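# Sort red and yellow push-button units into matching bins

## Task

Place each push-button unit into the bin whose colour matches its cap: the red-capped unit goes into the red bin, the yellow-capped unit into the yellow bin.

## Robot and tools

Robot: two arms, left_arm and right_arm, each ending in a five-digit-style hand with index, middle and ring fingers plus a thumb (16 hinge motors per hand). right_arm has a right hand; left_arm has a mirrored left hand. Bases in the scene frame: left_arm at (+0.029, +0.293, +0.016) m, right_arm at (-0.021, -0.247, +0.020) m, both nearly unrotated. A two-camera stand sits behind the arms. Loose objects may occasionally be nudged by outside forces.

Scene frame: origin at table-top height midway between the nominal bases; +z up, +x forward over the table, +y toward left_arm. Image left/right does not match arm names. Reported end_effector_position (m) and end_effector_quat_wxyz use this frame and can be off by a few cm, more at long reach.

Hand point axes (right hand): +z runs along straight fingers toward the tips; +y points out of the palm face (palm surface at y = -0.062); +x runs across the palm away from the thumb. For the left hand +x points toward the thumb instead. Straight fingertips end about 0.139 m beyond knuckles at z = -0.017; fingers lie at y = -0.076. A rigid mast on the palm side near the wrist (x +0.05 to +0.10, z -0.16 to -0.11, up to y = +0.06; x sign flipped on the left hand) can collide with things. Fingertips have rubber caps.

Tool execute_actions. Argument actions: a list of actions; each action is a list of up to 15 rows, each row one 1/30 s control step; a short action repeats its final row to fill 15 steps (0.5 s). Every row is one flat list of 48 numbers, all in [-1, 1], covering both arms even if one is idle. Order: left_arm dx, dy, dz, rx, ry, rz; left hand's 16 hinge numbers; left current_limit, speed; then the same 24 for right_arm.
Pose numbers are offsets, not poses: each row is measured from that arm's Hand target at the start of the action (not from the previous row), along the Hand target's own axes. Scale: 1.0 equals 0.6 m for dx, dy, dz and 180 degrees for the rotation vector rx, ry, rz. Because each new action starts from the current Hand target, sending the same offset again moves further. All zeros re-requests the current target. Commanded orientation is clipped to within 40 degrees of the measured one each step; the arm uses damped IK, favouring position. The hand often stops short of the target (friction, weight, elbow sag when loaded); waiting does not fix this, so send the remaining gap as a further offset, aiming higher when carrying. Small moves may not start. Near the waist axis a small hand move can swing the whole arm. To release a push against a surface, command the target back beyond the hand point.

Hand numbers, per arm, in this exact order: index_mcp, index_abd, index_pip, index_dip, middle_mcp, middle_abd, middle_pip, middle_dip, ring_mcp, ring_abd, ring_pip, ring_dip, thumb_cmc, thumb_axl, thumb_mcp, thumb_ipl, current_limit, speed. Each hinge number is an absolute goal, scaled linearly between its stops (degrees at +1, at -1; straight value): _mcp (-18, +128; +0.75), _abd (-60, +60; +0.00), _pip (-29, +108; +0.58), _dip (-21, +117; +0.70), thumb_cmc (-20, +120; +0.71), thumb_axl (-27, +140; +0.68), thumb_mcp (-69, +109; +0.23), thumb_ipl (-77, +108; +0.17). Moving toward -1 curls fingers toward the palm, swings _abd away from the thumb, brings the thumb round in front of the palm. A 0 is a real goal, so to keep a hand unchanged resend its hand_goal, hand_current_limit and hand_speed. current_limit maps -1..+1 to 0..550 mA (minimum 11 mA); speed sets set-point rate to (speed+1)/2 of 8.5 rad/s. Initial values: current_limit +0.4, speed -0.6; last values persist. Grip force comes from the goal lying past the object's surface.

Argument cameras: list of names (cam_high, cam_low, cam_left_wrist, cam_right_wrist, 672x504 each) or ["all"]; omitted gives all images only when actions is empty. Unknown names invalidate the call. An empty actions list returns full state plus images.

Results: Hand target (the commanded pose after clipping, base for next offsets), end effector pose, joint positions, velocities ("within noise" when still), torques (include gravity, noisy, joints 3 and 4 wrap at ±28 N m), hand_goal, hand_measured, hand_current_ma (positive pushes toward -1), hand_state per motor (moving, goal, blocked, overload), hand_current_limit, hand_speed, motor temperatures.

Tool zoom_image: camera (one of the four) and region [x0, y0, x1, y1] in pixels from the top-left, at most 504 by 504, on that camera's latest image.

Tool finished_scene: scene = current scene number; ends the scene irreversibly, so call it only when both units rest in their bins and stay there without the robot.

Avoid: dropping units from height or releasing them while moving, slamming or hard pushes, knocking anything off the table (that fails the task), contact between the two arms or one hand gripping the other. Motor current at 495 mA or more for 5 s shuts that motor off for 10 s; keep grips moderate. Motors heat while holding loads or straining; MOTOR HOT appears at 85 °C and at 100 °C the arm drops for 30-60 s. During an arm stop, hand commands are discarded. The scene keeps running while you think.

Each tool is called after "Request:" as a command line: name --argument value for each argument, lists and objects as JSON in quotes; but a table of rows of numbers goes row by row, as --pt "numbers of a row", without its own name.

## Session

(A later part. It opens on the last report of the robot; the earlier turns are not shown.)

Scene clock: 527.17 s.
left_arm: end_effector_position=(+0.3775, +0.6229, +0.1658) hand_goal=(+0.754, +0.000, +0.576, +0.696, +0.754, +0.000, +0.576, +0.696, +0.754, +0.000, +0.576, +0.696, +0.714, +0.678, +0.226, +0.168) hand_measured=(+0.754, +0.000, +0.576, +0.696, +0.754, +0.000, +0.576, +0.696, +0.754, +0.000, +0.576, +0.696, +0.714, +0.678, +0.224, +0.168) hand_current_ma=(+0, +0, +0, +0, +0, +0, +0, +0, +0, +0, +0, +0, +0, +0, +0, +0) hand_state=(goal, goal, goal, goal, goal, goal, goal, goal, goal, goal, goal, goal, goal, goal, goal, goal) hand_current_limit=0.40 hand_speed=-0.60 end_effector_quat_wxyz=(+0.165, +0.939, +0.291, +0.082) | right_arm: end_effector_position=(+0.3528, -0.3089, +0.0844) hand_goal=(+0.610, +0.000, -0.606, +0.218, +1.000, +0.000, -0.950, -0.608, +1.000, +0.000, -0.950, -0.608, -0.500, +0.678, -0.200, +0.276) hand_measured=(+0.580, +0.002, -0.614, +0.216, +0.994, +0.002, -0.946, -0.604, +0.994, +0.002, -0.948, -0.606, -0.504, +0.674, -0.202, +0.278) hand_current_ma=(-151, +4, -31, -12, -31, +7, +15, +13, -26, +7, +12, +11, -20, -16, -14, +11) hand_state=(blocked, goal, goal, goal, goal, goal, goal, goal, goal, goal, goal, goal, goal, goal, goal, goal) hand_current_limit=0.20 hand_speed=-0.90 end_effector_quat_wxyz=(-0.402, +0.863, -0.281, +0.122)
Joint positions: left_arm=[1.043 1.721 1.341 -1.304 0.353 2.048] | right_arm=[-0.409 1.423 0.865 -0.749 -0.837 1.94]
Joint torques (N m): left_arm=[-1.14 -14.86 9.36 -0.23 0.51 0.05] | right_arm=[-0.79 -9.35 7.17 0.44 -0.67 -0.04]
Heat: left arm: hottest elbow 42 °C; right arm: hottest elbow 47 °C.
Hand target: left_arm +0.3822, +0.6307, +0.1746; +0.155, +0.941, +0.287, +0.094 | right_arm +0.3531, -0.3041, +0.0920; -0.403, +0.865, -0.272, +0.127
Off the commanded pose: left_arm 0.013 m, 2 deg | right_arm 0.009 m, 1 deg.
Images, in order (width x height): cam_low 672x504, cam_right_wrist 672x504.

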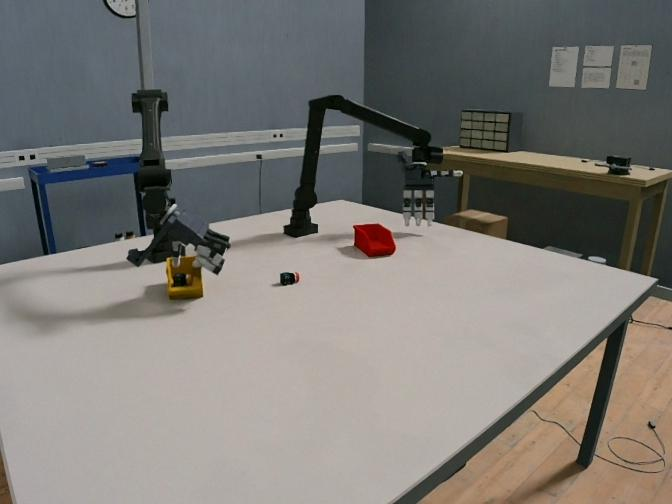

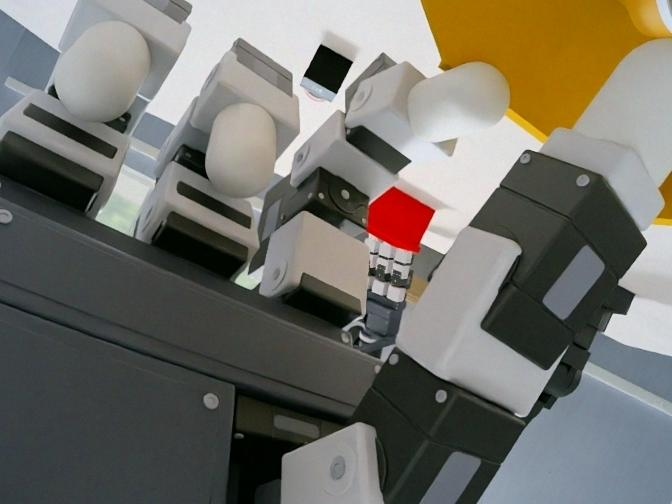

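Request:
execute_actions --actions '[[[0,0,0,0,0,0,0.754,0,0.576,0.696,0.754,0,0.576,0.696,0.754,0,0.576,0.696,0.714,0.678,0.226,0.168,0.4,-0.6,0,-0.0255,-0.0214,0,0,0,0.59,0,-0.606,0.217,1,0,-0.95,-0.609,1,0,-0.95,-0.609,-0.5,0.678,-0.2,0.276,0.2,-0.9]],[[0,0,0,0,0,0,0.754,0,0.576,0.696,0.754,0,0.576,0.696,0.754,0,0.576,0.696,0.714,0.678,0.226,0.168,0.4,-0.6,0,-0.064,-0.0536,0,0,0,0.59,0,-0.606,0.217,1,0,-0.95,-0.609,1,0,-0.95,-0.609,-0.5,0.678,-0.2,0.276,0.2,-0.9]],[[0,0,0,0,0,0,0.754,0,0.576,0.696,0.754,0,0.576,0.696,0.754,0,0.576,0.696,0.714,0.678,0.226,0.168,0.4,-0.6,0,-0.064,-0.0536,0,0,0,0.59,0,-0.606,0.217,1,0,-0.95,-0.609,1,0,-0.95,-0.609,-0.5,0.678,-0.2,0.276,0.2,-0.9]],[[0,0,0,0,0,0,0.754,0,0.576,0.696,0.754,0,0.576,0.696,0.754,0,0.576,0.696,0.714,0.678,0.226,0.168,0.4,-0.6,0.0638,0.0585,-0.0697,0,0,0,0.59,0,-0.606,0.217,1,0,-0.95,-0.609,1,0,-0.95,-0.609,-0.5,0.678,-0.2,0.276,0.2,-0.9]],[[0,0,0,0,0,0,0.754,0,0.576,0.696,0.754,0,0.576,0.696,0.754,0,0.576,0.696,0.714,0.678,0.226,0.168,0.4,-0.6,0.0638,0.0585,-0.0697,0,0,0,0.59,0,-0.606,0.217,1,0,-0.95,-0.609,1,0,-0.95,-0.609,-0.5,0.678,-0.2,0.276,0.2,-0.9]],[[0,0,0,0,0,0,0.754,0,0.576,0.696,0.754,0,0.576,0.696,0.754,0,0.576,0.696,0.714,0.678,0.226,0.168,0.4,-0.6,0.0638,0.0585,-0.0697,0,0,0,0.59,0,-0.606,0.217,1,0,-0.95,-0.609,1,0,-0.95,-0.609,-0.5,0.678,-0.2,0.276,0.2,-0.9]]]' --cameras '["cam_high","cam_low"]'

Request:
zoom_image --camera "cam_high" --region '[160, 130, 260, 230]'

Request:
zoom_image --camera "cam_high" --region '[270, 180, 370, 280]'

Scene clock: 557.77 s.
left_arm: end_effector_position=(+0.3775, +0.6229, +0.1658) hand_goal=(+0.754, +0.000, +0.576, +0.696, +0.754, +0.000, +0.576, +0.696, +0.754, +0.000, +0.576, +0.696, +0.714, +0.678, +0.226, +0.168) hand_measured=(+0.754, +0.000, +0.576, +0.696, +0.754, +0.000, +0.576, +0.696, +0.754, +0.000, +0.576, +0.696, +0.714, +0.678, +0.224, +0.168) hand_current_ma=(+0, +0, +0, +0, +0, +0, +0, +0, +0, +0, +0, +0, +0, +0, +0, +0) hand_state=(goal, goal, goal, goal, goal, goal, goal, goal, goal, goal, goal, goal, goal, goal, goal, goal) hand_current_limit=0.40 hand_speed=-0.60 end_effector_quat_wxyz=(+0.165, +0.939, +0.291, +0.082) | right_arm: end_effector_position=(+0.3387, -0.4922, +0.1948) hand_goal=(+0.590, +0.000, -0.606, +0.218, +1.000, +0.000, -0.950, -0.608, +1.000, +0.000, -0.950, -0.608, -0.500, +0.678, -0.200, +0.276) hand_measured=(+0.584, +0.002, -0.606, +0.216, +0.994, +0.002, -0.946, -0.604, +0.994, +0.002, -0.948, -0.606, -0.502, +0.676, -0.202, +0.278) hand_current_ma=(-25, +4, -2, -10, -32, +7, +15, +13, -27, +7, +12, +11, -9, -11, -8, +9) hand_state=(goal, goal, goal, goal, goal, goal, goal, goal, goal, goal, goal, goal, goal, goal, goal, goal) hand_current_limit=0.20 hand_speed=-0.90 end_effector_quat_wxyz=(-0.408, +0.860, -0.286, +0.110)
Joint positions: left_arm=[1.043 1.721 1.341 -1.304 0.353 2.048] | right_arm=[-0.795 1.634 1.419 -1.568 -0.854 1.351]
Joint torques (N m): left_arm=[-1.2 -14.74 9.35 -0.18 0.53 0.06] | right_arm=[-0.67 -10.34 12.15 -0.27 -0.81 -0.16]
Heat: left arm: hottest elbow 42 °C; right arm: hottest elbow 48 °C.
Hand target: left_arm +0.3822, +0.6307, +0.1746; +0.155, +0.941, +0.287, +0.094 | right_arm +0.3535, -0.5040, +0.2123; -0.403, +0.865, -0.272, +0.127
Off the commanded pose: left_arm 0.013 m, 2 deg | right_arm 0.026 m, 3 deg.
Images, in order (width x height): cam_high 672x504, cam_low 672x504.

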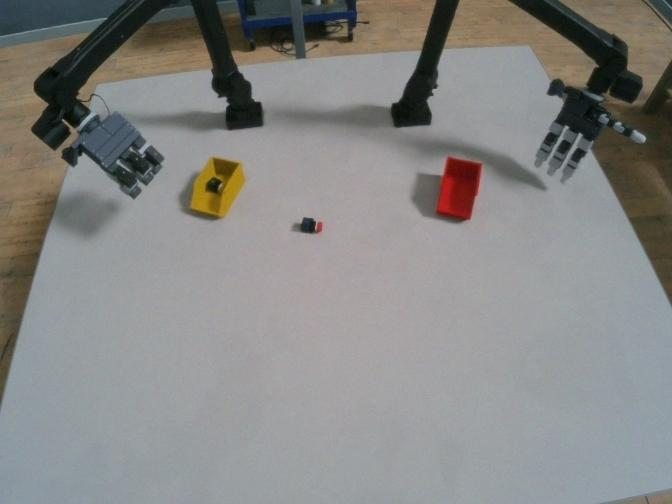

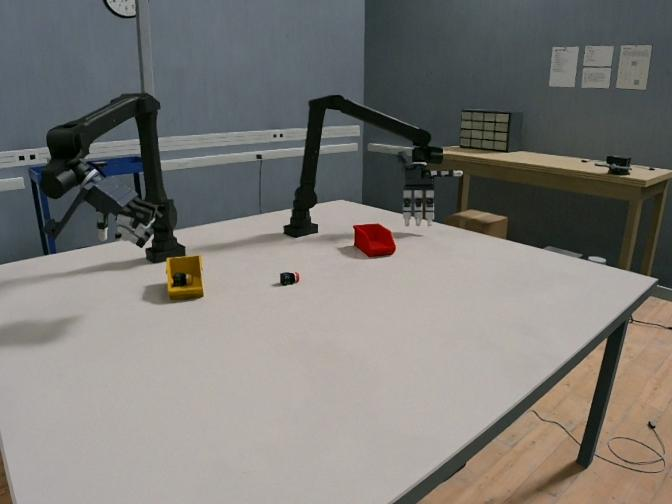

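Scaled by 5.040 from the camera's 672x504 image, which has a finer 960x720 frame.

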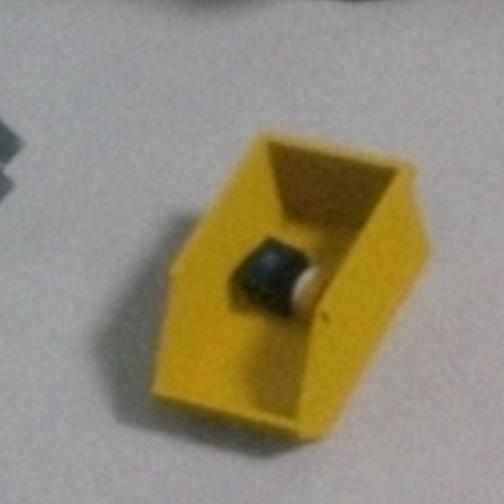

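Scaled by 5.040 from the camera's 672x504 image, which has a finer 960x720 frame.

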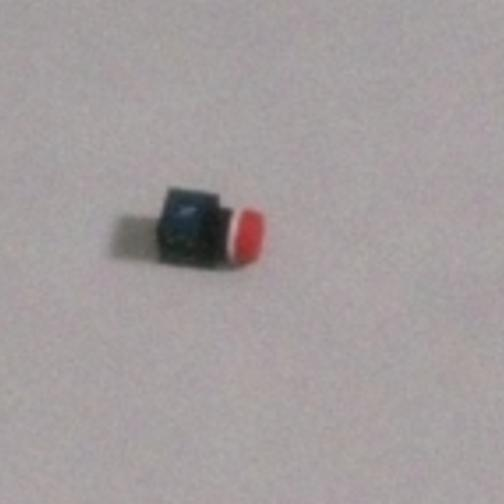

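Request:
execute_actions --actions '[[[0.0059,0.023,-0.0624,0,0,0,0.754,0,0.576,0.696,1,0,-0.95,-0.609,1,0,-0.95,-0.609,0.714,0.678,0.226,0.168,0.2,-0.6,0,0,0,0,0,0,0.59,0,-0.606,0.217,1,0,-0.95,-0.609,1,0,-0.95,-0.609,-0.5,0.678,-0.2,0.276,0,-0.9]],[[0.0059,0.023,-0.0624,0,0,0,0.754,0,0.576,0.696,1,0,-0.95,-0.609,1,0,-0.95,-0.609,0.714,0.678,0.226,0.168,0.2,-0.6,0,0,0,0,0,0,0.59,0,-0.606,0.217,1,0,-0.95,-0.609,1,0,-0.95,-0.609,-0.5,0.678,-0.2,0.276,0,-0.9]],[[0.0059,0.023,-0.0624,0,0,0,0.945,0,-0.747,0.283,1,0,-0.95,-0.609,1,0,-0.95,-0.609,-0.5,0.678,0.112,0.168,0.2,-0.6,0,0,0,0,0,0,0.59,0,-0.606,0.217,1,0,-0.95,-0.609,1,0,-0.95,-0.609,-0.5,0.678,-0.2,0.276,0,-0.9]],[[0.0059,0.023,-0.0624,0.058,-0.0095,0,0.945,0,-0.747,0.283,1,0,-0.95,-0.609,1,0,-0.95,-0.609,-0.5,0.678,0.112,0.168,0.2,-0.6,0,0,0,0,0,0,0.59,0,-0.606,0.217,1,0,-0.95,-0.609,1,0,-0.95,-0.609,-0.5,0.678,-0.2,0.276,0,-0.9]],[[0,0,0,0.058,-0.0095,0,0.945,0,-0.747,0.283,1,0,-0.95,-0.609,1,0,-0.95,-0.609,-0.5,0.678,0.112,0.168,0.2,-0.6,0,0,0,0,0,0,0.59,0,-0.606,0.217,1,0,-0.95,-0.609,1,0,-0.95,-0.609,-0.5,0.678,-0.2,0.276,0,-0.9]],[[0,0,0,0,0,-0.05,0.945,0,-0.747,0.283,1,0,-0.95,-0.609,1,0,-0.95,-0.609,-0.5,0.678,0.112,0.168,0.2,-0.6,0,0,0,0,0,0,0.59,0,-0.606,0.217,1,0,-0.95,-0.609,1,0,-0.95,-0.609,-0.5,0.678,-0.2,0.276,0,-0.9]],[[0,0,0,0,0,-0.11,0.945,0,-0.747,0.283,1,0,-0.95,-0.609,1,0,-0.95,-0.609,-0.5,0.678,0.112,0.168,0.2,-0.6,0,0,0,0,0,0,0.59,0,-0.606,0.217,1,0,-0.95,-0.609,1,0,-0.95,-0.609,-0.5,0.678,-0.2,0.276,0,-0.9]]]' --cameras '["cam_high","cam_left_wrist"]'

Scene clock: 644.13 s.
left_arm: end_effector_position=(+0.3826, +0.6319, +0.3283) hand_goal=(+0.946, +0.000, -0.746, +0.284, +1.000, +0.000, -0.950, -0.608, +1.000, +0.000, -0.950, -0.608, -0.500, +0.678, +0.112, +0.168) hand_measured=(+0.946, +0.000, -0.740, +0.288, +1.000, +0.000, -0.944, -0.606, +1.000, +0.000, -0.944, -0.604, -0.498, +0.678, +0.108, +0.168) hand_current_ma=(+0, +0, +2, +1, +0, +0, +2, +0, +0, +0, +2, +1, +0, +0, -1, +0) hand_state=(goal, goal, goal, goal, goal, goal, goal, goal, goal, goal, goal, goal, goal, goal, goal, goal) hand_current_limit=0.20 hand_speed=-0.60 end_effector_quat_wxyz=(-0.002, +0.856, +0.516, +0.008) | right_arm: end_effector_position=(+0.3382, -0.4918, +0.1950) hand_goal=(+0.590, +0.000, -0.606, +0.218, +1.000, +0.000, -0.950, -0.608, +1.000, +0.000, -0.950, -0.608, -0.500, +0.678, -0.200, +0.276) hand_measured=(+0.584, +0.002, -0.606, +0.216, +0.994, +0.002, -0.946, -0.604, +0.994, +0.002, -0.948, -0.606, -0.502, +0.676, -0.202, +0.278) hand_current_ma=(-25, +4, -2, -10, -32, +7, +15, +13, -27, +7, +12, +11, -9, -11, -8, +9) hand_state=(goal, goal, goal, goal, goal, goal, goal, goal, goal, goal, goal, goal, goal, goal, goal, goal) hand_current_limit=0.00 hand_speed=-0.90 end_effector_quat_wxyz=(-0.409, +0.860, -0.286, +0.109)
Joint positions: left_arm=[0.917 1.503 1.623 -1.675 0.001 1.417] | right_arm=[-0.795 1.634 1.419 -1.571 -0.854 1.349]
Joint torques (N m): left_arm=[-1.9 -14.33 8.2 -0.13 -0.02 -0.05] | right_arm=[-0.67 -9.99 12.29 -0.38 -0.81 -0.14]
Motor temperatures (°C): left_arm=[33 39 43 31 35 34] | right_arm=[31 40 54 33 36 34]
Heat: left arm: hottest elbow 43 °C; right arm: hottest elbow 54 °C.
Hand target: left_arm +0.3821, +0.6310, +0.3348; -0.006, +0.852, +0.523, +0.014 | right_arm +0.3535, -0.5040, +0.2123; -0.403, +0.865, -0.272, +0.127
Off the commanded pose: left_arm 0.007 m, 1 deg | right_arm 0.026 m, 3 deg.
Images, in order (width x height): cam_high 672x504, cam_left_wrist 672x504.

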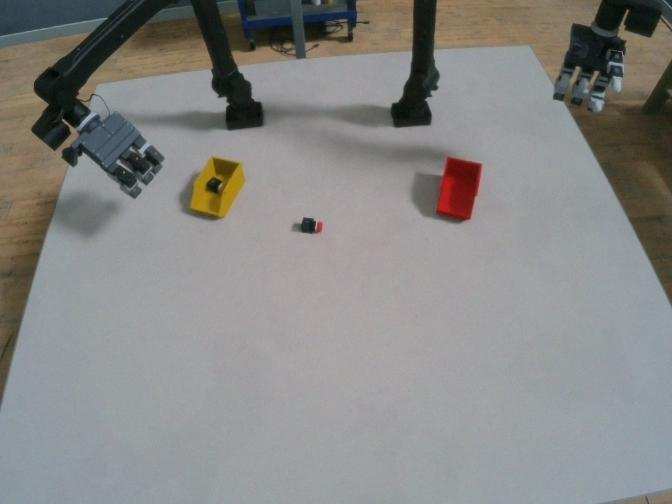

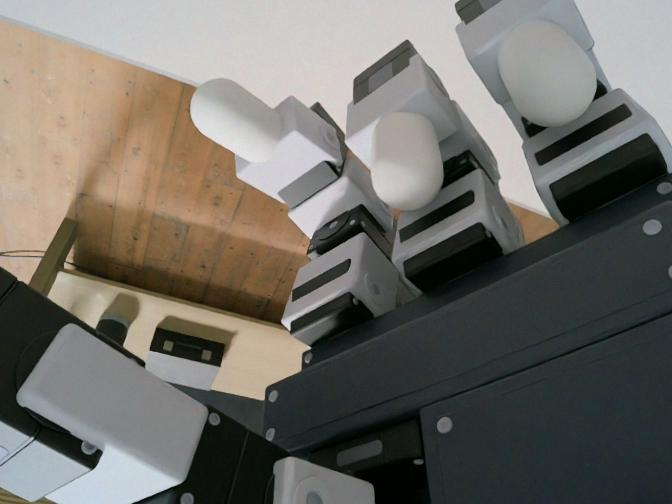

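Request:
execute_actions --actions '[[[0,0,0,0,0,-0.113,0.945,0,-0.747,0.283,1,0,-0.95,-0.609,1,0,-0.95,-0.609,-0.5,0.678,0.112,0.168,0.2,-0.6,0,0,0,0,0,0,0.59,0,-0.606,0.217,1,0,-0.95,-0.609,1,0,-0.95,-0.609,-0.5,0.678,-0.2,0.276,0,-0.9]],[[0,0,0,0,0,-0.113,0.945,0,-0.747,0.283,1,0,-0.95,-0.609,1,0,-0.95,-0.609,-0.5,0.678,0.112,0.168,0.2,-0.6,0,0,0,0,0,0,0.59,0,-0.606,0.217,1,0,-0.95,-0.609,1,0,-0.95,-0.609,-0.5,0.678,-0.2,0.276,0,-0.9]],[[0,0,0,0,0,-0.113,0.945,0,-0.747,0.283,1,0,-0.95,-0.609,1,0,-0.95,-0.609,-0.5,0.678,0.112,0.168,0.2,-0.6,0,0,0,0,0,0,0.59,0,-0.606,0.217,1,0,-0.95,-0.609,1,0,-0.95,-0.609,-0.5,0.678,-0.2,0.276,0,-0.9]],[[0,0,0,0,0,-0.113,0.945,0,-0.747,0.283,1,0,-0.95,-0.609,1,0,-0.95,-0.609,-0.5,0.678,0.112,0.168,0.2,-0.6,0,0,0,0,0,0,0.59,0,-0.606,0.217,1,0,-0.95,-0.609,1,0,-0.95,-0.609,-0.5,0.678,-0.2,0.276,0,-0.9]],[[0,0,0,0,0,-0.113,0.945,0,-0.747,0.283,1,0,-0.95,-0.609,1,0,-0.95,-0.609,-0.5,0.678,0.112,0.168,0.2,-0.6,0,0,0,0,0,0,0.59,0,-0.606,0.217,1,0,-0.95,-0.609,1,0,-0.95,-0.609,-0.5,0.678,-0.2,0.276,0,-0.9]],[[0,0,0,0,0,-0.113,0.945,0,-0.747,0.283,1,0,-0.95,-0.609,1,0,-0.95,-0.609,-0.5,0.678,0.112,0.168,0.2,-0.6,0,0,0,0,0,0,0.59,0,-0.606,0.217,1,0,-0.95,-0.609,1,0,-0.95,-0.609,-0.5,0.678,-0.2,0.276,0,-0.9]],[[0,0,0,0,0,-0.113,0.945,0,-0.747,0.283,1,0,-0.95,-0.609,1,0,-0.95,-0.609,-0.5,0.678,0.112,0.168,0.2,-0.6,0,0,0,0,0,0,0.59,0,-0.606,0.217,1,0,-0.95,-0.609,1,0,-0.95,-0.609,-0.5,0.678,-0.2,0.276,0,-0.9]],[[0,0,0,0,0,-0.113,0.945,0,-0.747,0.283,1,0,-0.95,-0.609,1,0,-0.95,-0.609,-0.5,0.678,0.112,0.168,0.2,-0.6,0,0,0,0,0,0,0.59,0,-0.606,0.217,1,0,-0.95,-0.609,1,0,-0.95,-0.609,-0.5,0.678,-0.2,0.276,0,-0.9]],[[0,0,0,0,0,-0.113,0.945,0,-0.747,0.283,1,0,-0.95,-0.609,1,0,-0.95,-0.609,-0.5,0.678,0.112,0.168,0.2,-0.6,0,0,0,0,0,0,0.59,0,-0.606,0.217,1,0,-0.95,-0.609,1,0,-0.95,-0.609,-0.5,0.678,-0.2,0.276,0,-0.9]]]' --cameras '["cam_high"]'

Scene clock: 678.73 s.
left_arm: end_effector_position=(+0.3730, +0.6230, +0.3225) hand_goal=(+0.946, +0.000, -0.746, +0.284, +1.000, +0.000, -0.950, -0.608, +1.000, +0.000, -0.950, -0.608, -0.500, +0.678, +0.112, +0.168) hand_measured=(+0.946, +0.000, -0.740, +0.288, +1.000, +0.000, -0.944, -0.606, +1.000, +0.000, -0.944, -0.604, -0.500, +0.678, +0.108, +0.168) hand_current_ma=(+0, +0, +2, +1, +0, +0, +2, +0, +0, +0, +2, +1, +0, +0, -1, +0) hand_state=(goal, goal, goal, goal, goal, goal, goal, goal, goal, goal, goal, goal, goal, goal, goal, goal) hand_current_limit=0.20 hand_speed=-0.60 end_effector_quat_wxyz=(+0.024, -0.539, +0.842, +0.007) | right_arm: end_effector_position=(+0.3382, -0.4918, +0.1950) hand_goal=(+0.590, +0.000, -0.606, +0.218, +1.000, +0.000, -0.950, -0.608, +1.000, +0.000, -0.950, -0.608, -0.500, +0.678, -0.200, +0.276) hand_measured=(+0.584, +0.002, -0.606, +0.216, +0.994, +0.002, -0.946, -0.604, +0.994, +0.002, -0.948, -0.606, -0.502, +0.676, -0.202, +0.278) hand_current_ma=(-25, +4, -2, -10, -32, +7, +15, +13, -27, +7, +12, +11, -9, -11, -8, +9) hand_state=(goal, goal, goal, goal, goal, goal, goal, goal, goal, goal, goal, goal, goal, goal, goal, goal) hand_current_limit=0.00 hand_speed=-0.90 end_effector_quat_wxyz=(-0.409, +0.860, -0.286, +0.109)
Joint positions: left_arm=[0.615 1.717 1.875 -1.681 -0.011 -2.08] | right_arm=[-0.795 1.634 1.419 -1.571 -0.854 1.349]
Joint torques (N m): left_arm=[-1.44 -14.68 12.45 -0.25 -0.19 -0.08] | right_arm=[-0.79 -9.82 12.23 -0.35 -0.82 -0.15]
Motor temperatures (°C): left_arm=[33 37 44 31 35 34] | right_arm=[31 40 56 33 36 34]
Heat: left arm: hottest elbow 44 °C; right arm: hottest elbow 56 °C.
Hand target: left_arm +0.3821, +0.6310, +0.3348; +0.015, -0.545, +0.838, +0.005 | right_arm +0.3535, -0.5040, +0.2123; -0.403, +0.865, -0.272, +0.127
Off the commanded pose: left_arm 0.017 m, 1 deg | right_arm 0.026 m, 3 deg.
joint sent to its limit (left arm) — joint 4 (wrist pitch), lower limit. The joint targets are off in position, not in orientation.
Images, in order (width x height): cam_high 672x504.

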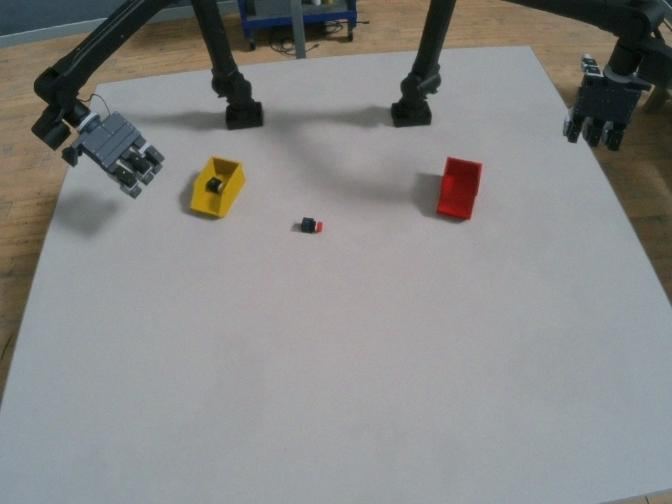

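Request:
execute_actions --actions '[[[0.1148,-0.0695,0,0,0,0.0506,0.945,0,-0.747,0.283,1,0,-0.95,-0.609,1,0,-0.95,-0.609,-0.5,0.678,0.112,0.168,0.2,-0.6,0,0,0,0,0,0,0.59,0,-0.606,0.217,1,0,-0.95,-0.609,1,0,-0.95,-0.609,-0.5,0.678,-0.2,0.276,0,-0.9]],[[0.1023,-0.0868,0,0,0,0.0506,0.945,0,-0.747,0.283,1,0,-0.95,-0.609,1,0,-0.95,-0.609,-0.5,0.678,0.112,0.168,0.2,-0.6,0,0,0,0,0,0,0.59,0,-0.606,0.217,1,0,-0.95,-0.609,1,0,-0.95,-0.609,-0.5,0.678,-0.2,0.276,0,-0.9]],[[0.0873,-0.102,0,0,0,0.0506,0.945,0,-0.747,0.283,1,0,-0.95,-0.609,1,0,-0.95,-0.609,-0.5,0.678,0.112,0.168,0.2,-0.6,0,0,0,0,0,0,0.59,0,-0.606,0.217,1,0,-0.95,-0.609,1,0,-0.95,-0.609,-0.5,0.678,-0.2,0.276,0,-0.9]],[[0.0702,-0.1145,0,0,0,0.0506,0.945,0,-0.747,0.283,1,0,-0.95,-0.609,1,0,-0.95,-0.609,-0.5,0.678,0.112,0.168,0.2,-0.6,0,0,0,0,0,0,0.59,0,-0.606,0.217,1,0,-0.95,-0.609,1,0,-0.95,-0.609,-0.5,0.678,-0.2,0.276,0,-0.9]],[[0.0512,-0.1242,0,0,0,0.0506,0.945,0,-0.747,0.283,1,0,-0.95,-0.609,1,0,-0.95,-0.609,-0.5,0.678,0.112,0.168,0.2,-0.6,0,0,0,0,0,0,0.59,0,-0.606,0.217,1,0,-0.95,-0.609,1,0,-0.95,-0.609,-0.5,0.678,-0.2,0.276,0,-0.9]]]' --cameras '["cam_high"]'

Scene clock: 726.87 s.
left_arm: end_effector_position=(+0.4206, +0.2358, +0.3148) hand_goal=(+0.946, +0.000, -0.746, +0.284, +1.000, +0.000, -0.950, -0.608, +1.000, +0.000, -0.950, -0.608, -0.500, +0.678, +0.112, +0.168) hand_measured=(+0.944, +0.000, -0.740, +0.288, +0.998, +0.000, -0.944, -0.606, +0.998, +0.000, -0.944, -0.604, -0.500, +0.678, +0.108, +0.168) hand_current_ma=(+0, +0, +1, +1, +0, +0, +2, +0, +0, +0, +1, +1, +0, +0, -1, +0) hand_state=(goal, goal, goal, goal, goal, goal, goal, goal, goal, goal, goal, goal, goal, goal, goal, goal) hand_current_limit=0.20 hand_speed=-0.60 end_effector_quat_wxyz=(-0.016, -0.111, +0.994, -0.011) | right_arm: end_effector_position=(+0.3382, -0.4918, +0.1950) hand_goal=(+0.590, +0.000, -0.606, +0.218, +1.000, +0.000, -0.950, -0.608, +1.000, +0.000, -0.950, -0.608, -0.500, +0.678, -0.200, +0.276) hand_measured=(+0.584, +0.002, -0.606, +0.216, +0.994, +0.002, -0.946, -0.604, +0.994, +0.002, -0.948, -0.606, -0.502, +0.676, -0.202, +0.278) hand_current_ma=(-25, +4, -2, -10, -32, +7, +15, +13, -27, +7, +12, +11, -9, -11, -8, +9) hand_state=(goal, goal, goal, goal, goal, goal, goal, goal, goal, goal, goal, goal, goal, goal, goal, goal) hand_current_limit=0.00 hand_speed=-0.90 end_effector_quat_wxyz=(-0.409, +0.860, -0.286, +0.109)
Joint positions: left_arm=[-0.304 1.539 1.631 -1.684 0.032 -2.083] | right_arm=[-0.795 1.634 1.419 -1.571 -0.854 1.349]
Joint torques (N m): left_arm=[-1.26 -11.99 12.18 -0.38 -0.14 -0.07] | right_arm=[-0.85 -9.88 12.27 -0.43 -0.82 -0.15]
Motor temperatures (°C): left_arm=[33 39 48 31 34 34] | right_arm=[31 40 56 33 36 34]
Heat: left arm: hottest elbow 48 °C; right arm: hottest elbow 56 °C.
Hand target: left_arm +0.4333, +0.2316, +0.3258; +0.011, -0.178, +0.984, +0.011 | right_arm +0.3535, -0.5040, +0.2123; -0.403, +0.865, -0.272, +0.127
Off the commanded pose: left_arm 0.017 m, 9 deg | right_arm 0.026 m, 3 deg.
joint sent to its limit (left arm) — joint 4 (wrist pitch), lower limit; joint 6 (wrist roll), lower limit. The joint targets are off in position and orientation.
Images, in order (width x height): cam_high 672x504.

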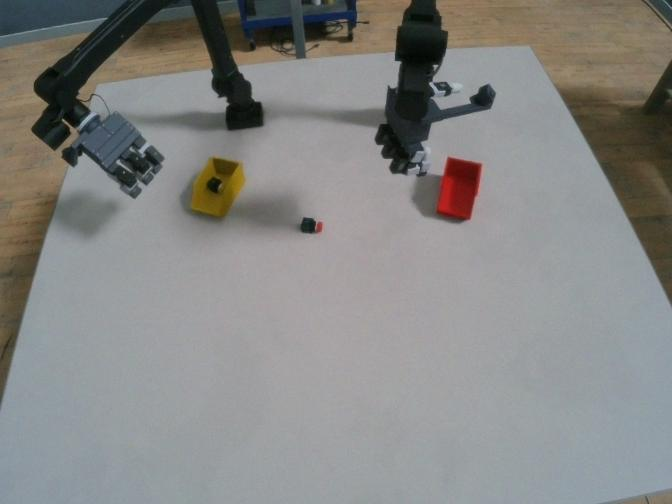

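Request:
execute_actions --actions '[[[0.0308,-0.1305,0,0,0,0.0506,0.945,0,-0.747,0.283,1,0,-0.95,-0.609,1,0,-0.95,-0.609,-0.5,0.678,0.112,0.168,0.2,-0.6,0,0,0,0,0,0,0.59,0,-0.606,0.217,1,0,-0.95,-0.609,1,0,-0.95,-0.609,-0.5,0.678,-0.2,0.276,0,-0.9]],[[0.0098,-0.1338,0,0,0,0.0506,0.945,0,-0.747,0.283,1,0,-0.95,-0.609,1,0,-0.95,-0.609,-0.5,0.678,0.112,0.168,0.2,-0.6,0,0,0,0,0,0,0.59,0,-0.606,0.217,1,0,-0.95,-0.609,1,0,-0.95,-0.609,-0.5,0.678,-0.2,0.276,0,-0.9]],[[-0.0115,-0.1337,0,0,0,0.0506,0.945,0,-0.747,0.283,1,0,-0.95,-0.609,1,0,-0.95,-0.609,-0.5,0.678,0.112,0.168,0.2,-0.6,0,0,0,0,0,0,0.59,0,-0.606,0.217,1,0,-0.95,-0.609,1,0,-0.95,-0.609,-0.5,0.678,-0.2,0.276,0,-0.9]]]' --cameras '["cam_high"]'

Scene clock: 747.17 s.
left_arm: end_effector_position=(+0.4544, +0.0002, +0.3086) hand_goal=(+0.946, +0.000, -0.746, +0.284, +1.000, +0.000, -0.950, -0.608, +1.000, +0.000, -0.950, -0.608, -0.500, +0.678, +0.112, +0.168) hand_measured=(+0.944, +0.000, -0.740, +0.288, +0.998, +0.000, -0.944, -0.606, +0.998, +0.000, -0.944, -0.604, -0.500, +0.678, +0.108, +0.168) hand_current_ma=(+0, +0, +1, +1, +0, +0, +2, +0, +0, +0, +1, +1, +0, +0, -1, +0) hand_state=(goal, goal, goal, goal, goal, goal, goal, goal, goal, goal, goal, goal, goal, goal, goal, goal) hand_current_limit=0.20 hand_speed=-0.60 end_effector_quat_wxyz=(+0.025, +0.103, +0.994, -0.009) | right_arm: end_effector_position=(+0.3382, -0.4918, +0.1950) hand_goal=(+0.590, +0.000, -0.606, +0.218, +1.000, +0.000, -0.950, -0.608, +1.000, +0.000, -0.950, -0.608, -0.500, +0.678, -0.200, +0.276) hand_measured=(+0.584, +0.002, -0.606, +0.216, +0.994, +0.002, -0.946, -0.604, +0.994, +0.002, -0.948, -0.606, -0.502, +0.676, -0.202, +0.278) hand_current_ma=(-25, +4, -2, -10, -32, +7, +15, +13, -27, +7, +12, +11, -9, -11, -8, +9) hand_state=(goal, goal, goal, goal, goal, goal, goal, goal, goal, goal, goal, goal, goal, goal, goal, goal) hand_current_limit=0.00 hand_speed=-0.90 end_effector_quat_wxyz=(-0.409, +0.860, -0.286, +0.109)
Joint positions: left_arm=[-0.742 1.83 1.995 -1.684 -0.014 -2.092] | right_arm=[-0.795 1.634 1.419 -1.571 -0.854 1.349]
Joint torques (N m): left_arm=[-1.26 -16.38 12.29 -0.38 -0.21 0.01] | right_arm=[-0.67 -9.99 12.33 -0.39 -0.82 -0.14]
Motor temperatures (°C): left_arm=[33 38 47 31 34 34] | right_arm=[31 40 57 33 36 34]
Heat: left arm: hottest elbow 47 °C; right arm: hottest elbow 57 °C.
Hand target: left_arm +0.4639, -0.0078, +0.3204; +0.009, +0.059, +0.998, +0.013 | right_arm +0.3535, -0.5040, +0.2123; -0.403, +0.865, -0.272, +0.127
Off the commanded pose: left_arm 0.017 m, 6 deg | right_arm 0.026 m, 3 deg.
joint sent to its limit (left arm) — joint 4 (wrist pitch), lower limit; joint 6 (wrist roll), lower limit. The joint targets are off in position and orientation.
Images, in order (width x height): cam_high 672x504.

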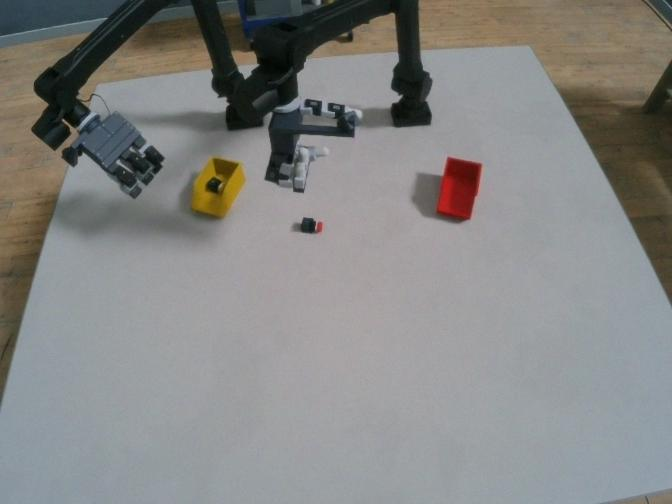

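Request:
execute_actions --actions '[[[0,0,0,0.0715,0.0067,0.0115,0.945,0,-0.747,0.283,1,0,-0.95,-0.609,1,0,-0.95,-0.609,-0.5,0.678,0.112,0.168,0.2,-0.6,0,0,0,0,0,0,0.59,0,-0.606,0.217,1,0,-0.95,-0.609,1,0,-0.95,-0.609,-0.5,0.678,-0.2,0.276,0,-0.9]],[[0,0,0,0.0715,0.0067,0.0115,0.945,0,-0.747,0.283,1,0,-0.95,-0.609,1,0,-0.95,-0.609,-0.5,0.678,0.112,0.168,0.2,-0.6,0,0,0,0,0,0,0.59,0,-0.606,0.217,1,0,-0.95,-0.609,1,0,-0.95,-0.609,-0.5,0.678,-0.2,0.276,0,-0.9]],[[0,0,0,0.0715,0.0067,0.0115,0.945,0,-0.747,0.283,1,0,-0.95,-0.609,1,0,-0.95,-0.609,-0.5,0.678,0.112,0.168,0.2,-0.6,0,0,0,0,0,0,0.59,0,-0.606,0.217,1,0,-0.95,-0.609,1,0,-0.95,-0.609,-0.5,0.678,-0.2,0.276,0,-0.9]],[[0,0,0,0.0715,0.0067,0.0115,0.945,0,-0.747,0.283,1,0,-0.95,-0.609,1,0,-0.95,-0.609,-0.5,0.678,0.112,0.168,0.2,-0.6,0,0,0,0,0,0,0.59,0,-0.606,0.217,1,0,-0.95,-0.609,1,0,-0.95,-0.609,-0.5,0.678,-0.2,0.276,0,-0.9]],[[-0.0164,0.0426,0.0789,0,0,0,0.945,0,-0.747,0.283,1,0,-0.95,-0.609,1,0,-0.95,-0.609,-0.5,0.678,0.112,0.168,0.2,-0.6,0,0,0,0,0,0,0.59,0,-0.606,0.217,1,0,-0.95,-0.609,1,0,-0.95,-0.609,-0.5,0.678,-0.2,0.276,0,-0.9]],[[-0.0164,0.0426,0.0789,0,0,0,0.945,0,-0.747,0.283,1,0,-0.95,-0.609,1,0,-0.95,-0.609,-0.5,0.678,0.112,0.168,0.2,-0.6,0,0,0,0,0,0,0.59,0,-0.606,0.217,1,0,-0.95,-0.609,1,0,-0.95,-0.609,-0.5,0.678,-0.2,0.276,0,-0.9]],[[-0.0164,0.0426,0.0789,0,0,0,0.945,0,-0.747,0.283,1,0,-0.95,-0.609,1,0,-0.95,-0.609,-0.5,0.678,0.112,0.168,0.2,-0.6,0,0,0,0,0,0,0.59,0,-0.606,0.217,1,0,-0.95,-0.609,1,0,-0.95,-0.609,-0.5,0.678,-0.2,0.276,0,-0.9]]]' --cameras '["cam_high","cam_low","cam_left_wrist"]'

Request:
zoom_image --camera "cam_high" --region '[260, 150, 380, 270]'

Request:
zoom_image --camera "cam_low" --region '[230, 200, 350, 320]'

Scene clock: 785.33 s.
left_arm: end_effector_position=(+0.4694, -0.0690, +0.1708) hand_goal=(+0.946, +0.000, -0.746, +0.284, +1.000, +0.000, -0.950, -0.608, +1.000, +0.000, -0.950, -0.608, -0.500, +0.678, +0.112, +0.168) hand_measured=(+0.940, +0.000, -0.742, +0.288, +0.994, +0.000, -0.946, -0.606, +0.994, +0.000, -0.946, -0.604, -0.500, +0.678, +0.108, +0.168) hand_current_ma=(-1, +0, +1, +1, -2, +0, +1, +0, -1, +0, +1, +1, +0, +0, -1, +0) hand_state=(goal, goal, goal, goal, goal, goal, goal, goal, goal, goal, goal, goal, goal, goal, goal, goal) hand_current_limit=0.20 hand_speed=-0.60 end_effector_quat_wxyz=(-0.066, +0.128, +0.898, -0.415) | right_arm: end_effector_position=(+0.3382, -0.4918, +0.1950) hand_goal=(+0.590, +0.000, -0.606, +0.218, +1.000, +0.000, -0.950, -0.608, +1.000, +0.000, -0.950, -0.608, -0.500, +0.678, -0.200, +0.276) hand_measured=(+0.584, +0.002, -0.606, +0.216, +0.994, +0.002, -0.946, -0.604, +0.994, +0.002, -0.948, -0.606, -0.502, +0.676, -0.202, +0.278) hand_current_ma=(-25, +4, -2, -10, -32, +7, +15, +13, -27, +7, +12, +11, -9, -11, -8, +9) hand_state=(goal, goal, goal, goal, goal, goal, goal, goal, goal, goal, goal, goal, goal, goal, goal, goal) hand_current_limit=0.00 hand_speed=-0.90 end_effector_quat_wxyz=(-0.409, +0.860, -0.286, +0.109)
Joint positions: left_arm=[-0.558 1.803 1.588 -1.078 0.834 -1.956] | right_arm=[-0.795 1.634 1.419 -1.571 -0.854 1.349]
Joint torques (N m): left_arm=[-1.44 -16.97 9.13 0.81 0.51 -0.08] | right_arm=[-0.85 -9.99 12.3 -0.42 -0.81 -0.14]
Motor temperatures (°C): left_arm=[33 38 47 31 34 34] | right_arm=[31 40 57 33 36 34]
Heat: left arm: hottest elbow 47 °C; right arm: hottest elbow 57 °C.
Hand target: left_arm +0.4757, -0.0731, +0.1703; -0.059, +0.126, +0.898, -0.418 | right_arm +0.3535, -0.5040, +0.2123; -0.403, +0.865, -0.272, +0.127
Off the commanded pose: left_arm 0.008 m, 1 deg | right_arm 0.026 m, 3 deg.
Images, in order (width x height): cam_high 672x504, cam_low 672x504, cam_left_wrist 672x504.

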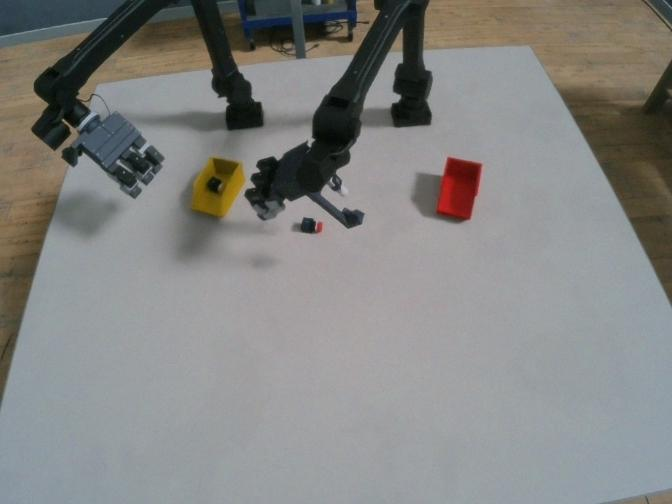

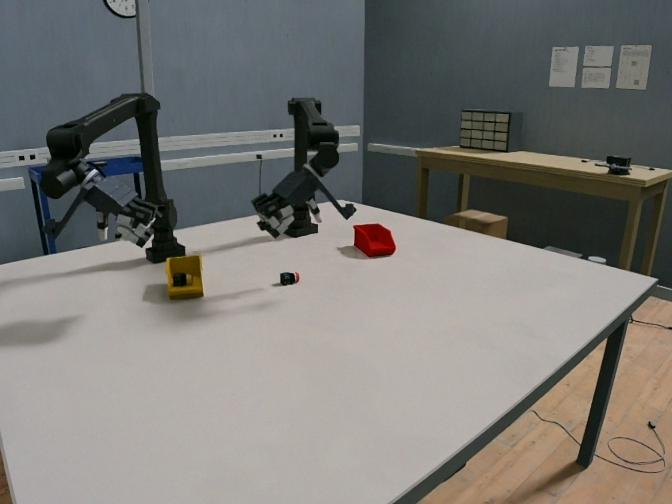

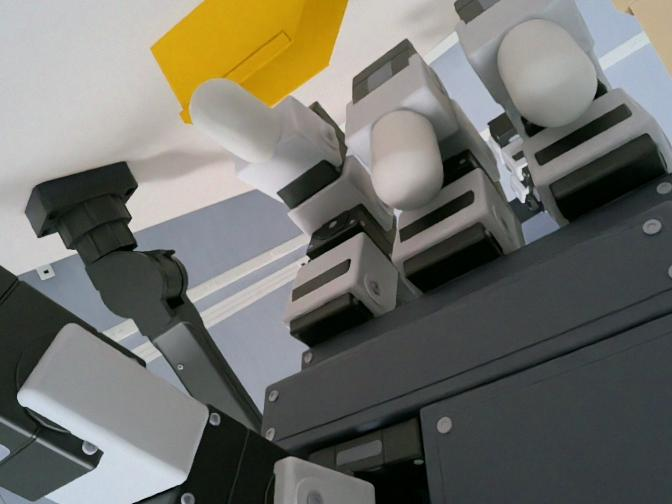

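Scaled by 4.200 from the camera's 672x504 image, which has a finer 960x720 frame.

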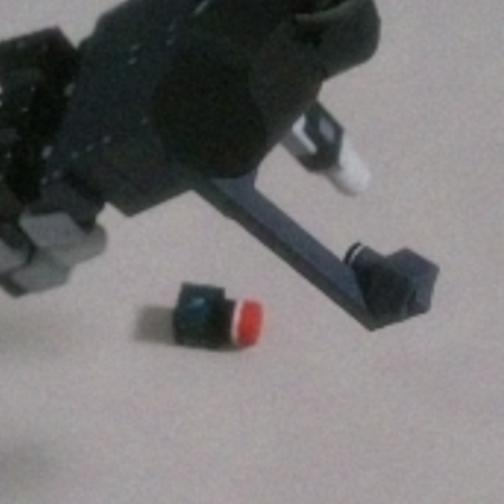

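Scaled by 4.200 from the camera's 672x504 image, which has a finer 960x720 frame.

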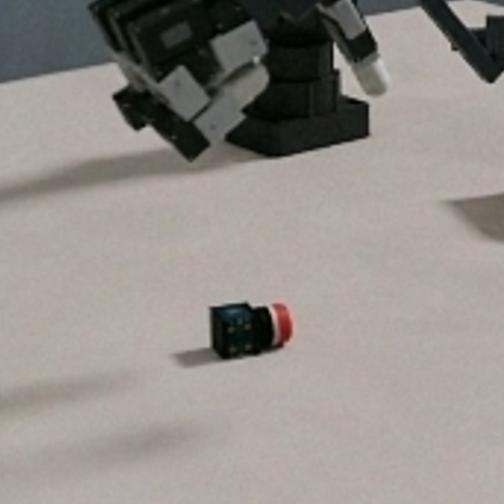

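Request:
execute_actions --actions '[[[-0.0023,0.0326,0.0476,0,0,0,0.945,0,-0.747,0.283,1,0,-0.95,-0.609,1,0,-0.95,-0.609,-0.5,0.678,0.112,0.168,0.2,-0.6,0,0,0,0,0,0,0.59,0,-0.606,0.217,1,0,-0.95,-0.609,1,0,-0.95,-0.609,-0.5,0.678,-0.2,0.276,0,-0.9]],[[-0.0023,0.0326,0.0476,0,0,0,0.945,0,-0.747,0.283,1,0,-0.95,-0.609,1,0,-0.95,-0.609,-0.5,0.678,0.112,0.168,0.2,-0.6,0,0,0,0,0,0,0.59,0,-0.606,0.217,1,0,-0.95,-0.609,1,0,-0.95,-0.609,-0.5,0.678,-0.2,0.276,0,-0.9]],[[-0.0023,0.0326,0.0476,0,0,0,0.945,0,-0.747,0.283,1,0,-0.95,-0.609,1,0,-0.95,-0.609,-0.5,0.678,0.112,0.168,0.2,-0.6,0,0,0,0,0,0,0.59,0,-0.606,0.217,1,0,-0.95,-0.609,1,0,-0.95,-0.609,-0.5,0.678,-0.2,0.276,0,-0.9]]]' --cameras '["cam_high","cam_low","cam_left_wrist"]'

Request:
zoom_image --camera "cam_high" --region '[260, 160, 360, 260]'

Request:
zoom_image --camera "cam_low" --region '[250, 220, 330, 300]'

Scene clock: 816.57 s.
left_arm: end_effector_position=(+0.4672, -0.0967, +0.0756) hand_goal=(+0.946, +0.000, -0.746, +0.284, +1.000, +0.000, -0.950, -0.608, +1.000, +0.000, -0.950, -0.608, -0.500, +0.678, +0.112, +0.168) hand_measured=(+0.940, +0.000, -0.742, +0.288, +0.994, +0.000, -0.946, -0.606, +0.994, +0.000, -0.946, -0.604, -0.500, +0.678, +0.108, +0.168) hand_current_ma=(-1, +0, +1, +1, -2, +0, +1, +0, -1, +0, +1, +1, +0, +0, -1, +0) hand_state=(goal, goal, goal, goal, goal, goal, goal, goal, goal, goal, goal, goal, goal, goal, goal, goal) hand_current_limit=0.20 hand_speed=-0.60 end_effector_quat_wxyz=(-0.063, +0.129, +0.898, -0.417) | right_arm: end_effector_position=(+0.3382, -0.4918, +0.1950) hand_goal=(+0.590, +0.000, -0.606, +0.218, +1.000, +0.000, -0.950, -0.608, +1.000, +0.000, -0.950, -0.608, -0.500, +0.678, -0.200, +0.276) hand_measured=(+0.584, +0.002, -0.606, +0.216, +0.994, +0.002, -0.946, -0.604, +0.994, +0.002, -0.948, -0.606, -0.502, +0.676, -0.202, +0.278) hand_current_ma=(-25, +4, -2, -10, -32, +7, +15, +13, -27, +7, +12, +11, -9, -11, -8, +9) hand_state=(goal, goal, goal, goal, goal, goal, goal, goal, goal, goal, goal, goal, goal, goal, goal, goal) hand_current_limit=0.00 hand_speed=-0.90 end_effector_quat_wxyz=(-0.409, +0.860, -0.286, +0.109)
Joint positions: left_arm=[-0.601 1.902 1.469 -0.805 0.82 -2.017] | right_arm=[-0.795 1.634 1.419 -1.571 -0.854 1.349]
Joint torques (N m): left_arm=[-2.61 -17.44 8.25 1.35 0.48 -0.1] | right_arm=[-0.85 -10.17 12.29 -0.31 -0.81 -0.15]
Motor temperatures (°C): left_arm=[33 38 46 31 35 34] | right_arm=[31 40 57 33 36 34]
Heat: left arm: hottest elbow 46 °C; right arm: hottest elbow 57 °C.
Hand target: left_arm +0.4719, -0.1010, +0.0702; -0.059, +0.126, +0.898, -0.418 | right_arm +0.3535, -0.5040, +0.2123; -0.403, +0.865, -0.272, +0.127
Off the commanded pose: left_arm 0.008 m, 1 deg | right_arm 0.026 m, 3 deg.
Images, in order (width x height): cam_high 672x504, cam_low 672x504, cam_left_wrist 672x504.

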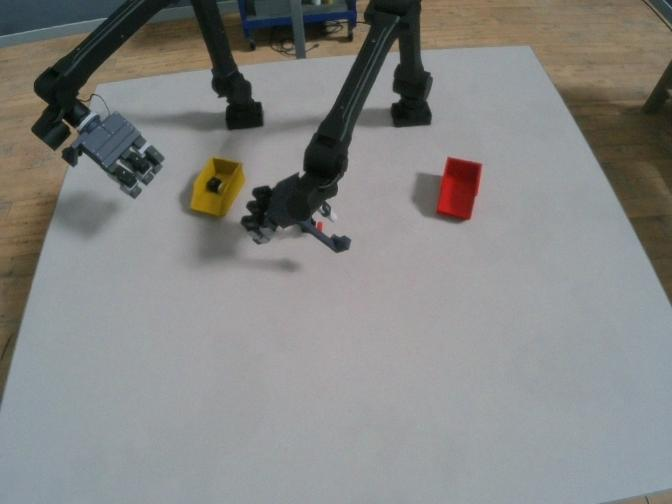

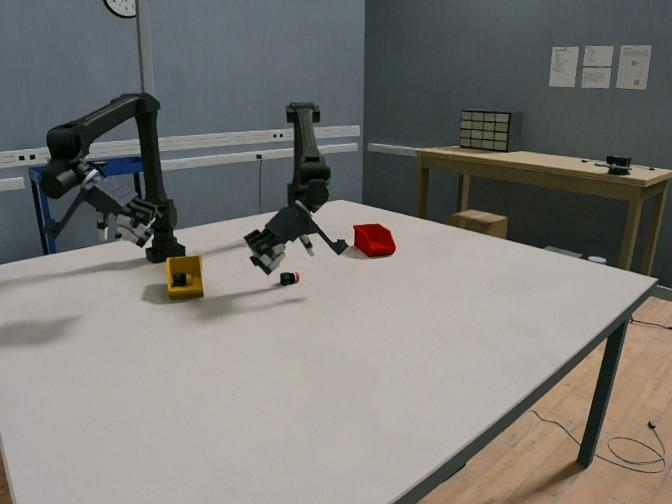

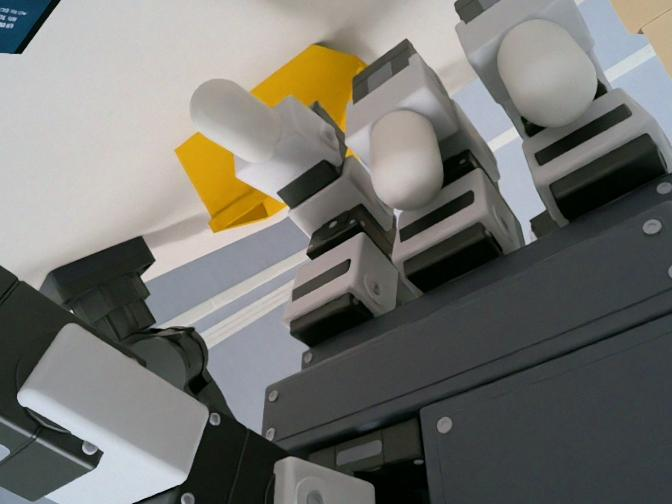

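Scaled by 5.040 from the camera's 672x504 image, which has a finer 960x720 frame.

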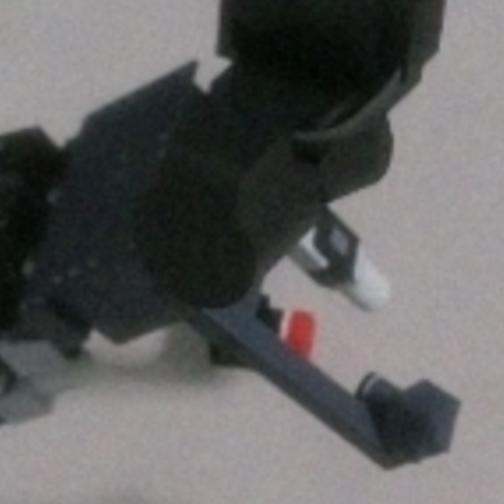

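Scaled by 6.300 from the camera's 672x504 image, which has a finer 960x720 frame.

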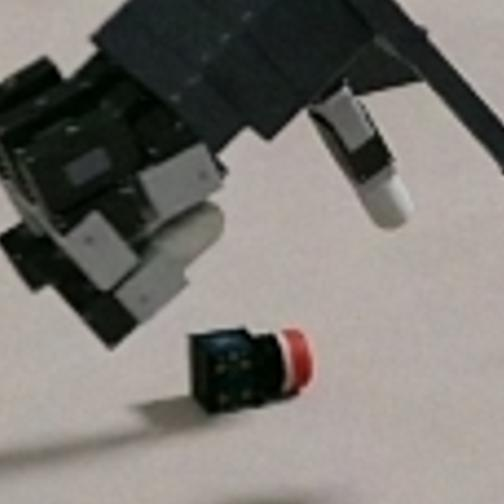

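Request:
execute_actions --actions '[[[-0.0016,0.0347,0.0365,0,0,0,0.85,0,-0.747,0.283,1,0,-0.95,-0.609,1,0,-0.95,-0.609,-0.5,0.678,0.05,0.168,0.2,-0.6,0,0,0,0,0,0,0.59,0,-0.606,0.217,1,0,-0.95,-0.609,1,0,-0.95,-0.609,-0.5,0.678,-0.2,0.276,0,-0.9]]]' --cameras '["cam_high","cam_low","cam_left_wrist"]'

Request:
zoom_image --camera "cam_high" --region '[260, 160, 360, 260]'

Request:
zoom_image --camera "cam_low" --region '[250, 220, 330, 300]'

Scene clock: 835.80 s.
left_arm: end_effector_position=(+0.4696, -0.0980, +0.0462) hand_goal=(+0.850, +0.000, -0.746, +0.284, +1.000, +0.000, -0.950, -0.608, +1.000, +0.000, -0.950, -0.608, -0.500, +0.678, +0.050, +0.168) hand_measured=(+0.846, +0.000, -0.742, +0.288, +0.994, +0.000, -0.946, -0.606, +0.994, +0.000, -0.946, -0.604, -0.500, +0.678, +0.050, +0.168) hand_current_ma=(-1, +0, +1, +1, -2, +0, +1, +0, -1, +0, +1, +1, +0, +0, +0, +0) hand_state=(goal, goal, goal, goal, goal, goal, goal, goal, goal, goal, goal, goal, goal, goal, goal, goal) hand_current_limit=0.20 hand_speed=-0.60 end_effector_quat_wxyz=(-0.061, +0.127, +0.898, -0.417) | right_arm: end_effector_position=(+0.3382, -0.4918, +0.1950) hand_goal=(+0.590, +0.000, -0.606, +0.218, +1.000, +0.000, -0.950, -0.608, +1.000, +0.000, -0.950, -0.608, -0.500, +0.678, -0.200, +0.276) hand_measured=(+0.584, +0.002, -0.606, +0.216, +0.994, +0.002, -0.946, -0.604, +0.994, +0.002, -0.948, -0.606, -0.502, +0.676, -0.202, +0.278) hand_current_ma=(-25, +4, -2, -10, -32, +7, +15, +13, -27, +7, +12, +11, -9, -11, -8, +9) hand_state=(goal, goal, goal, goal, goal, goal, goal, goal, goal, goal, goal, goal, goal, goal, goal, goal) hand_current_limit=0.00 hand_speed=-0.90 end_effector_quat_wxyz=(-0.409, +0.860, -0.286, +0.109)
Joint positions: left_arm=[-0.601 1.941 1.442 -0.735 0.817 -2.025] | right_arm=[-0.795 1.634 1.419 -1.571 -0.854 1.349]
Joint torques (N m): left_arm=[-2.02 -17.03 8.09 1.32 0.47 -0.09] | right_arm=[-0.97 -9.88 12.26 -0.35 -0.82 -0.13]
Motor temperatures (°C): left_arm=[33 39 44 31 35 34] | right_arm=[31 40 58 33 36 34]
Heat: left arm: hottest elbow 44 °C; right arm: hottest elbow 58 °C.
Hand target: left_arm +0.4718, -0.1045, +0.0402; -0.059, +0.126, +0.898, -0.418 | right_arm +0.3535, -0.5040, +0.2123; -0.403, +0.865, -0.272, +0.127
Off the commanded pose: left_arm 0.009 m, 0 deg | right_arm 0.026 m, 3 deg.
Images, in order (width x height): cam_high 672x504, cam_low 672x504, cam_left_wrist 672x504.

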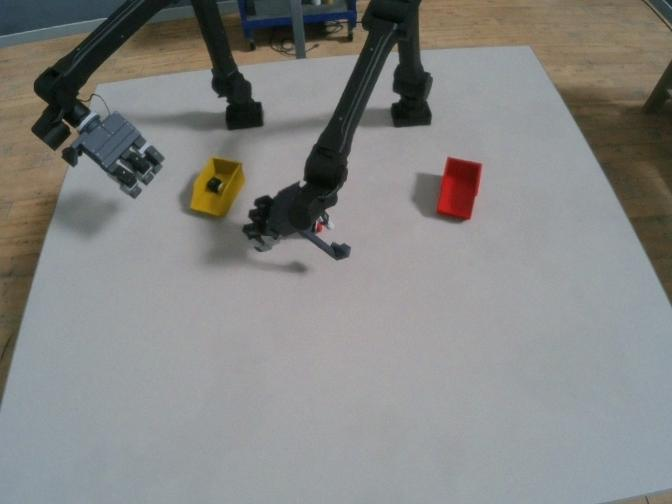

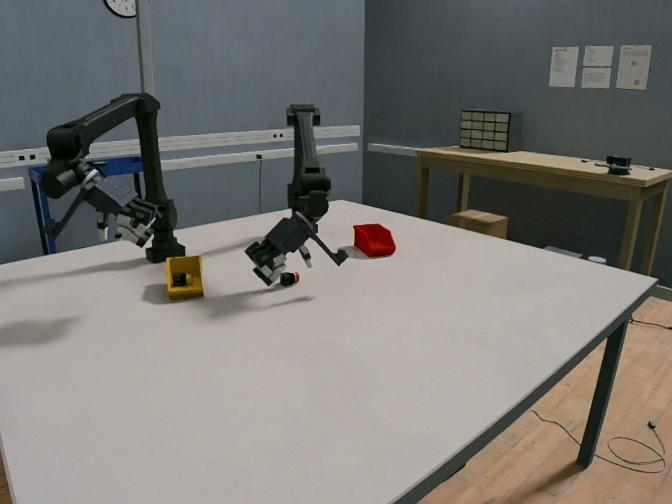

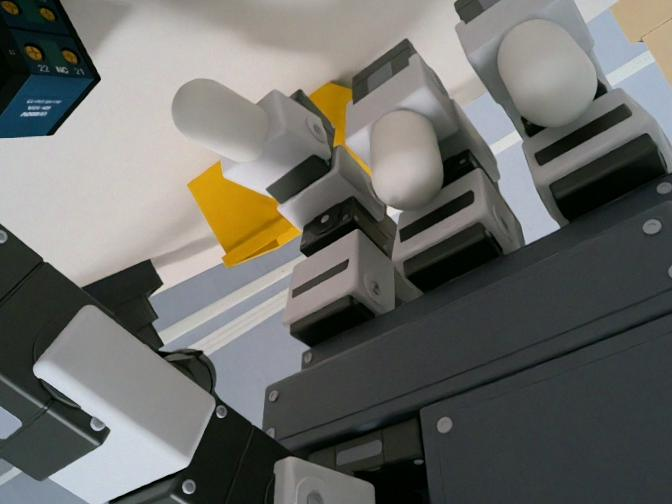

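Scaled by 5.040 from the camera's 672x504 image, which has a finer 960x720 frame.

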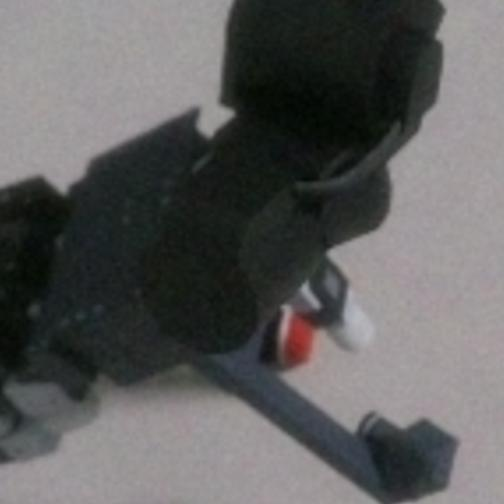

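Scaled by 6.300 from the camera's 672x504 image, which has a finer 960x720 frame.

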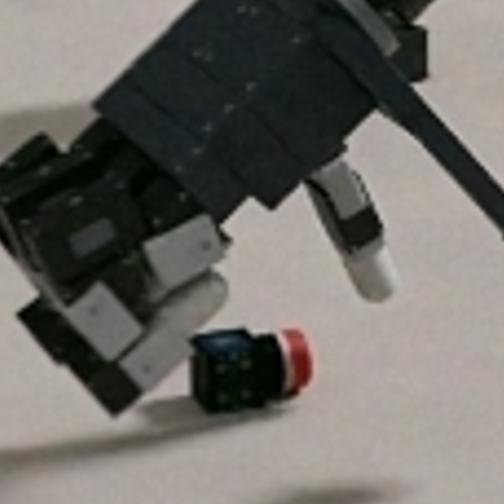

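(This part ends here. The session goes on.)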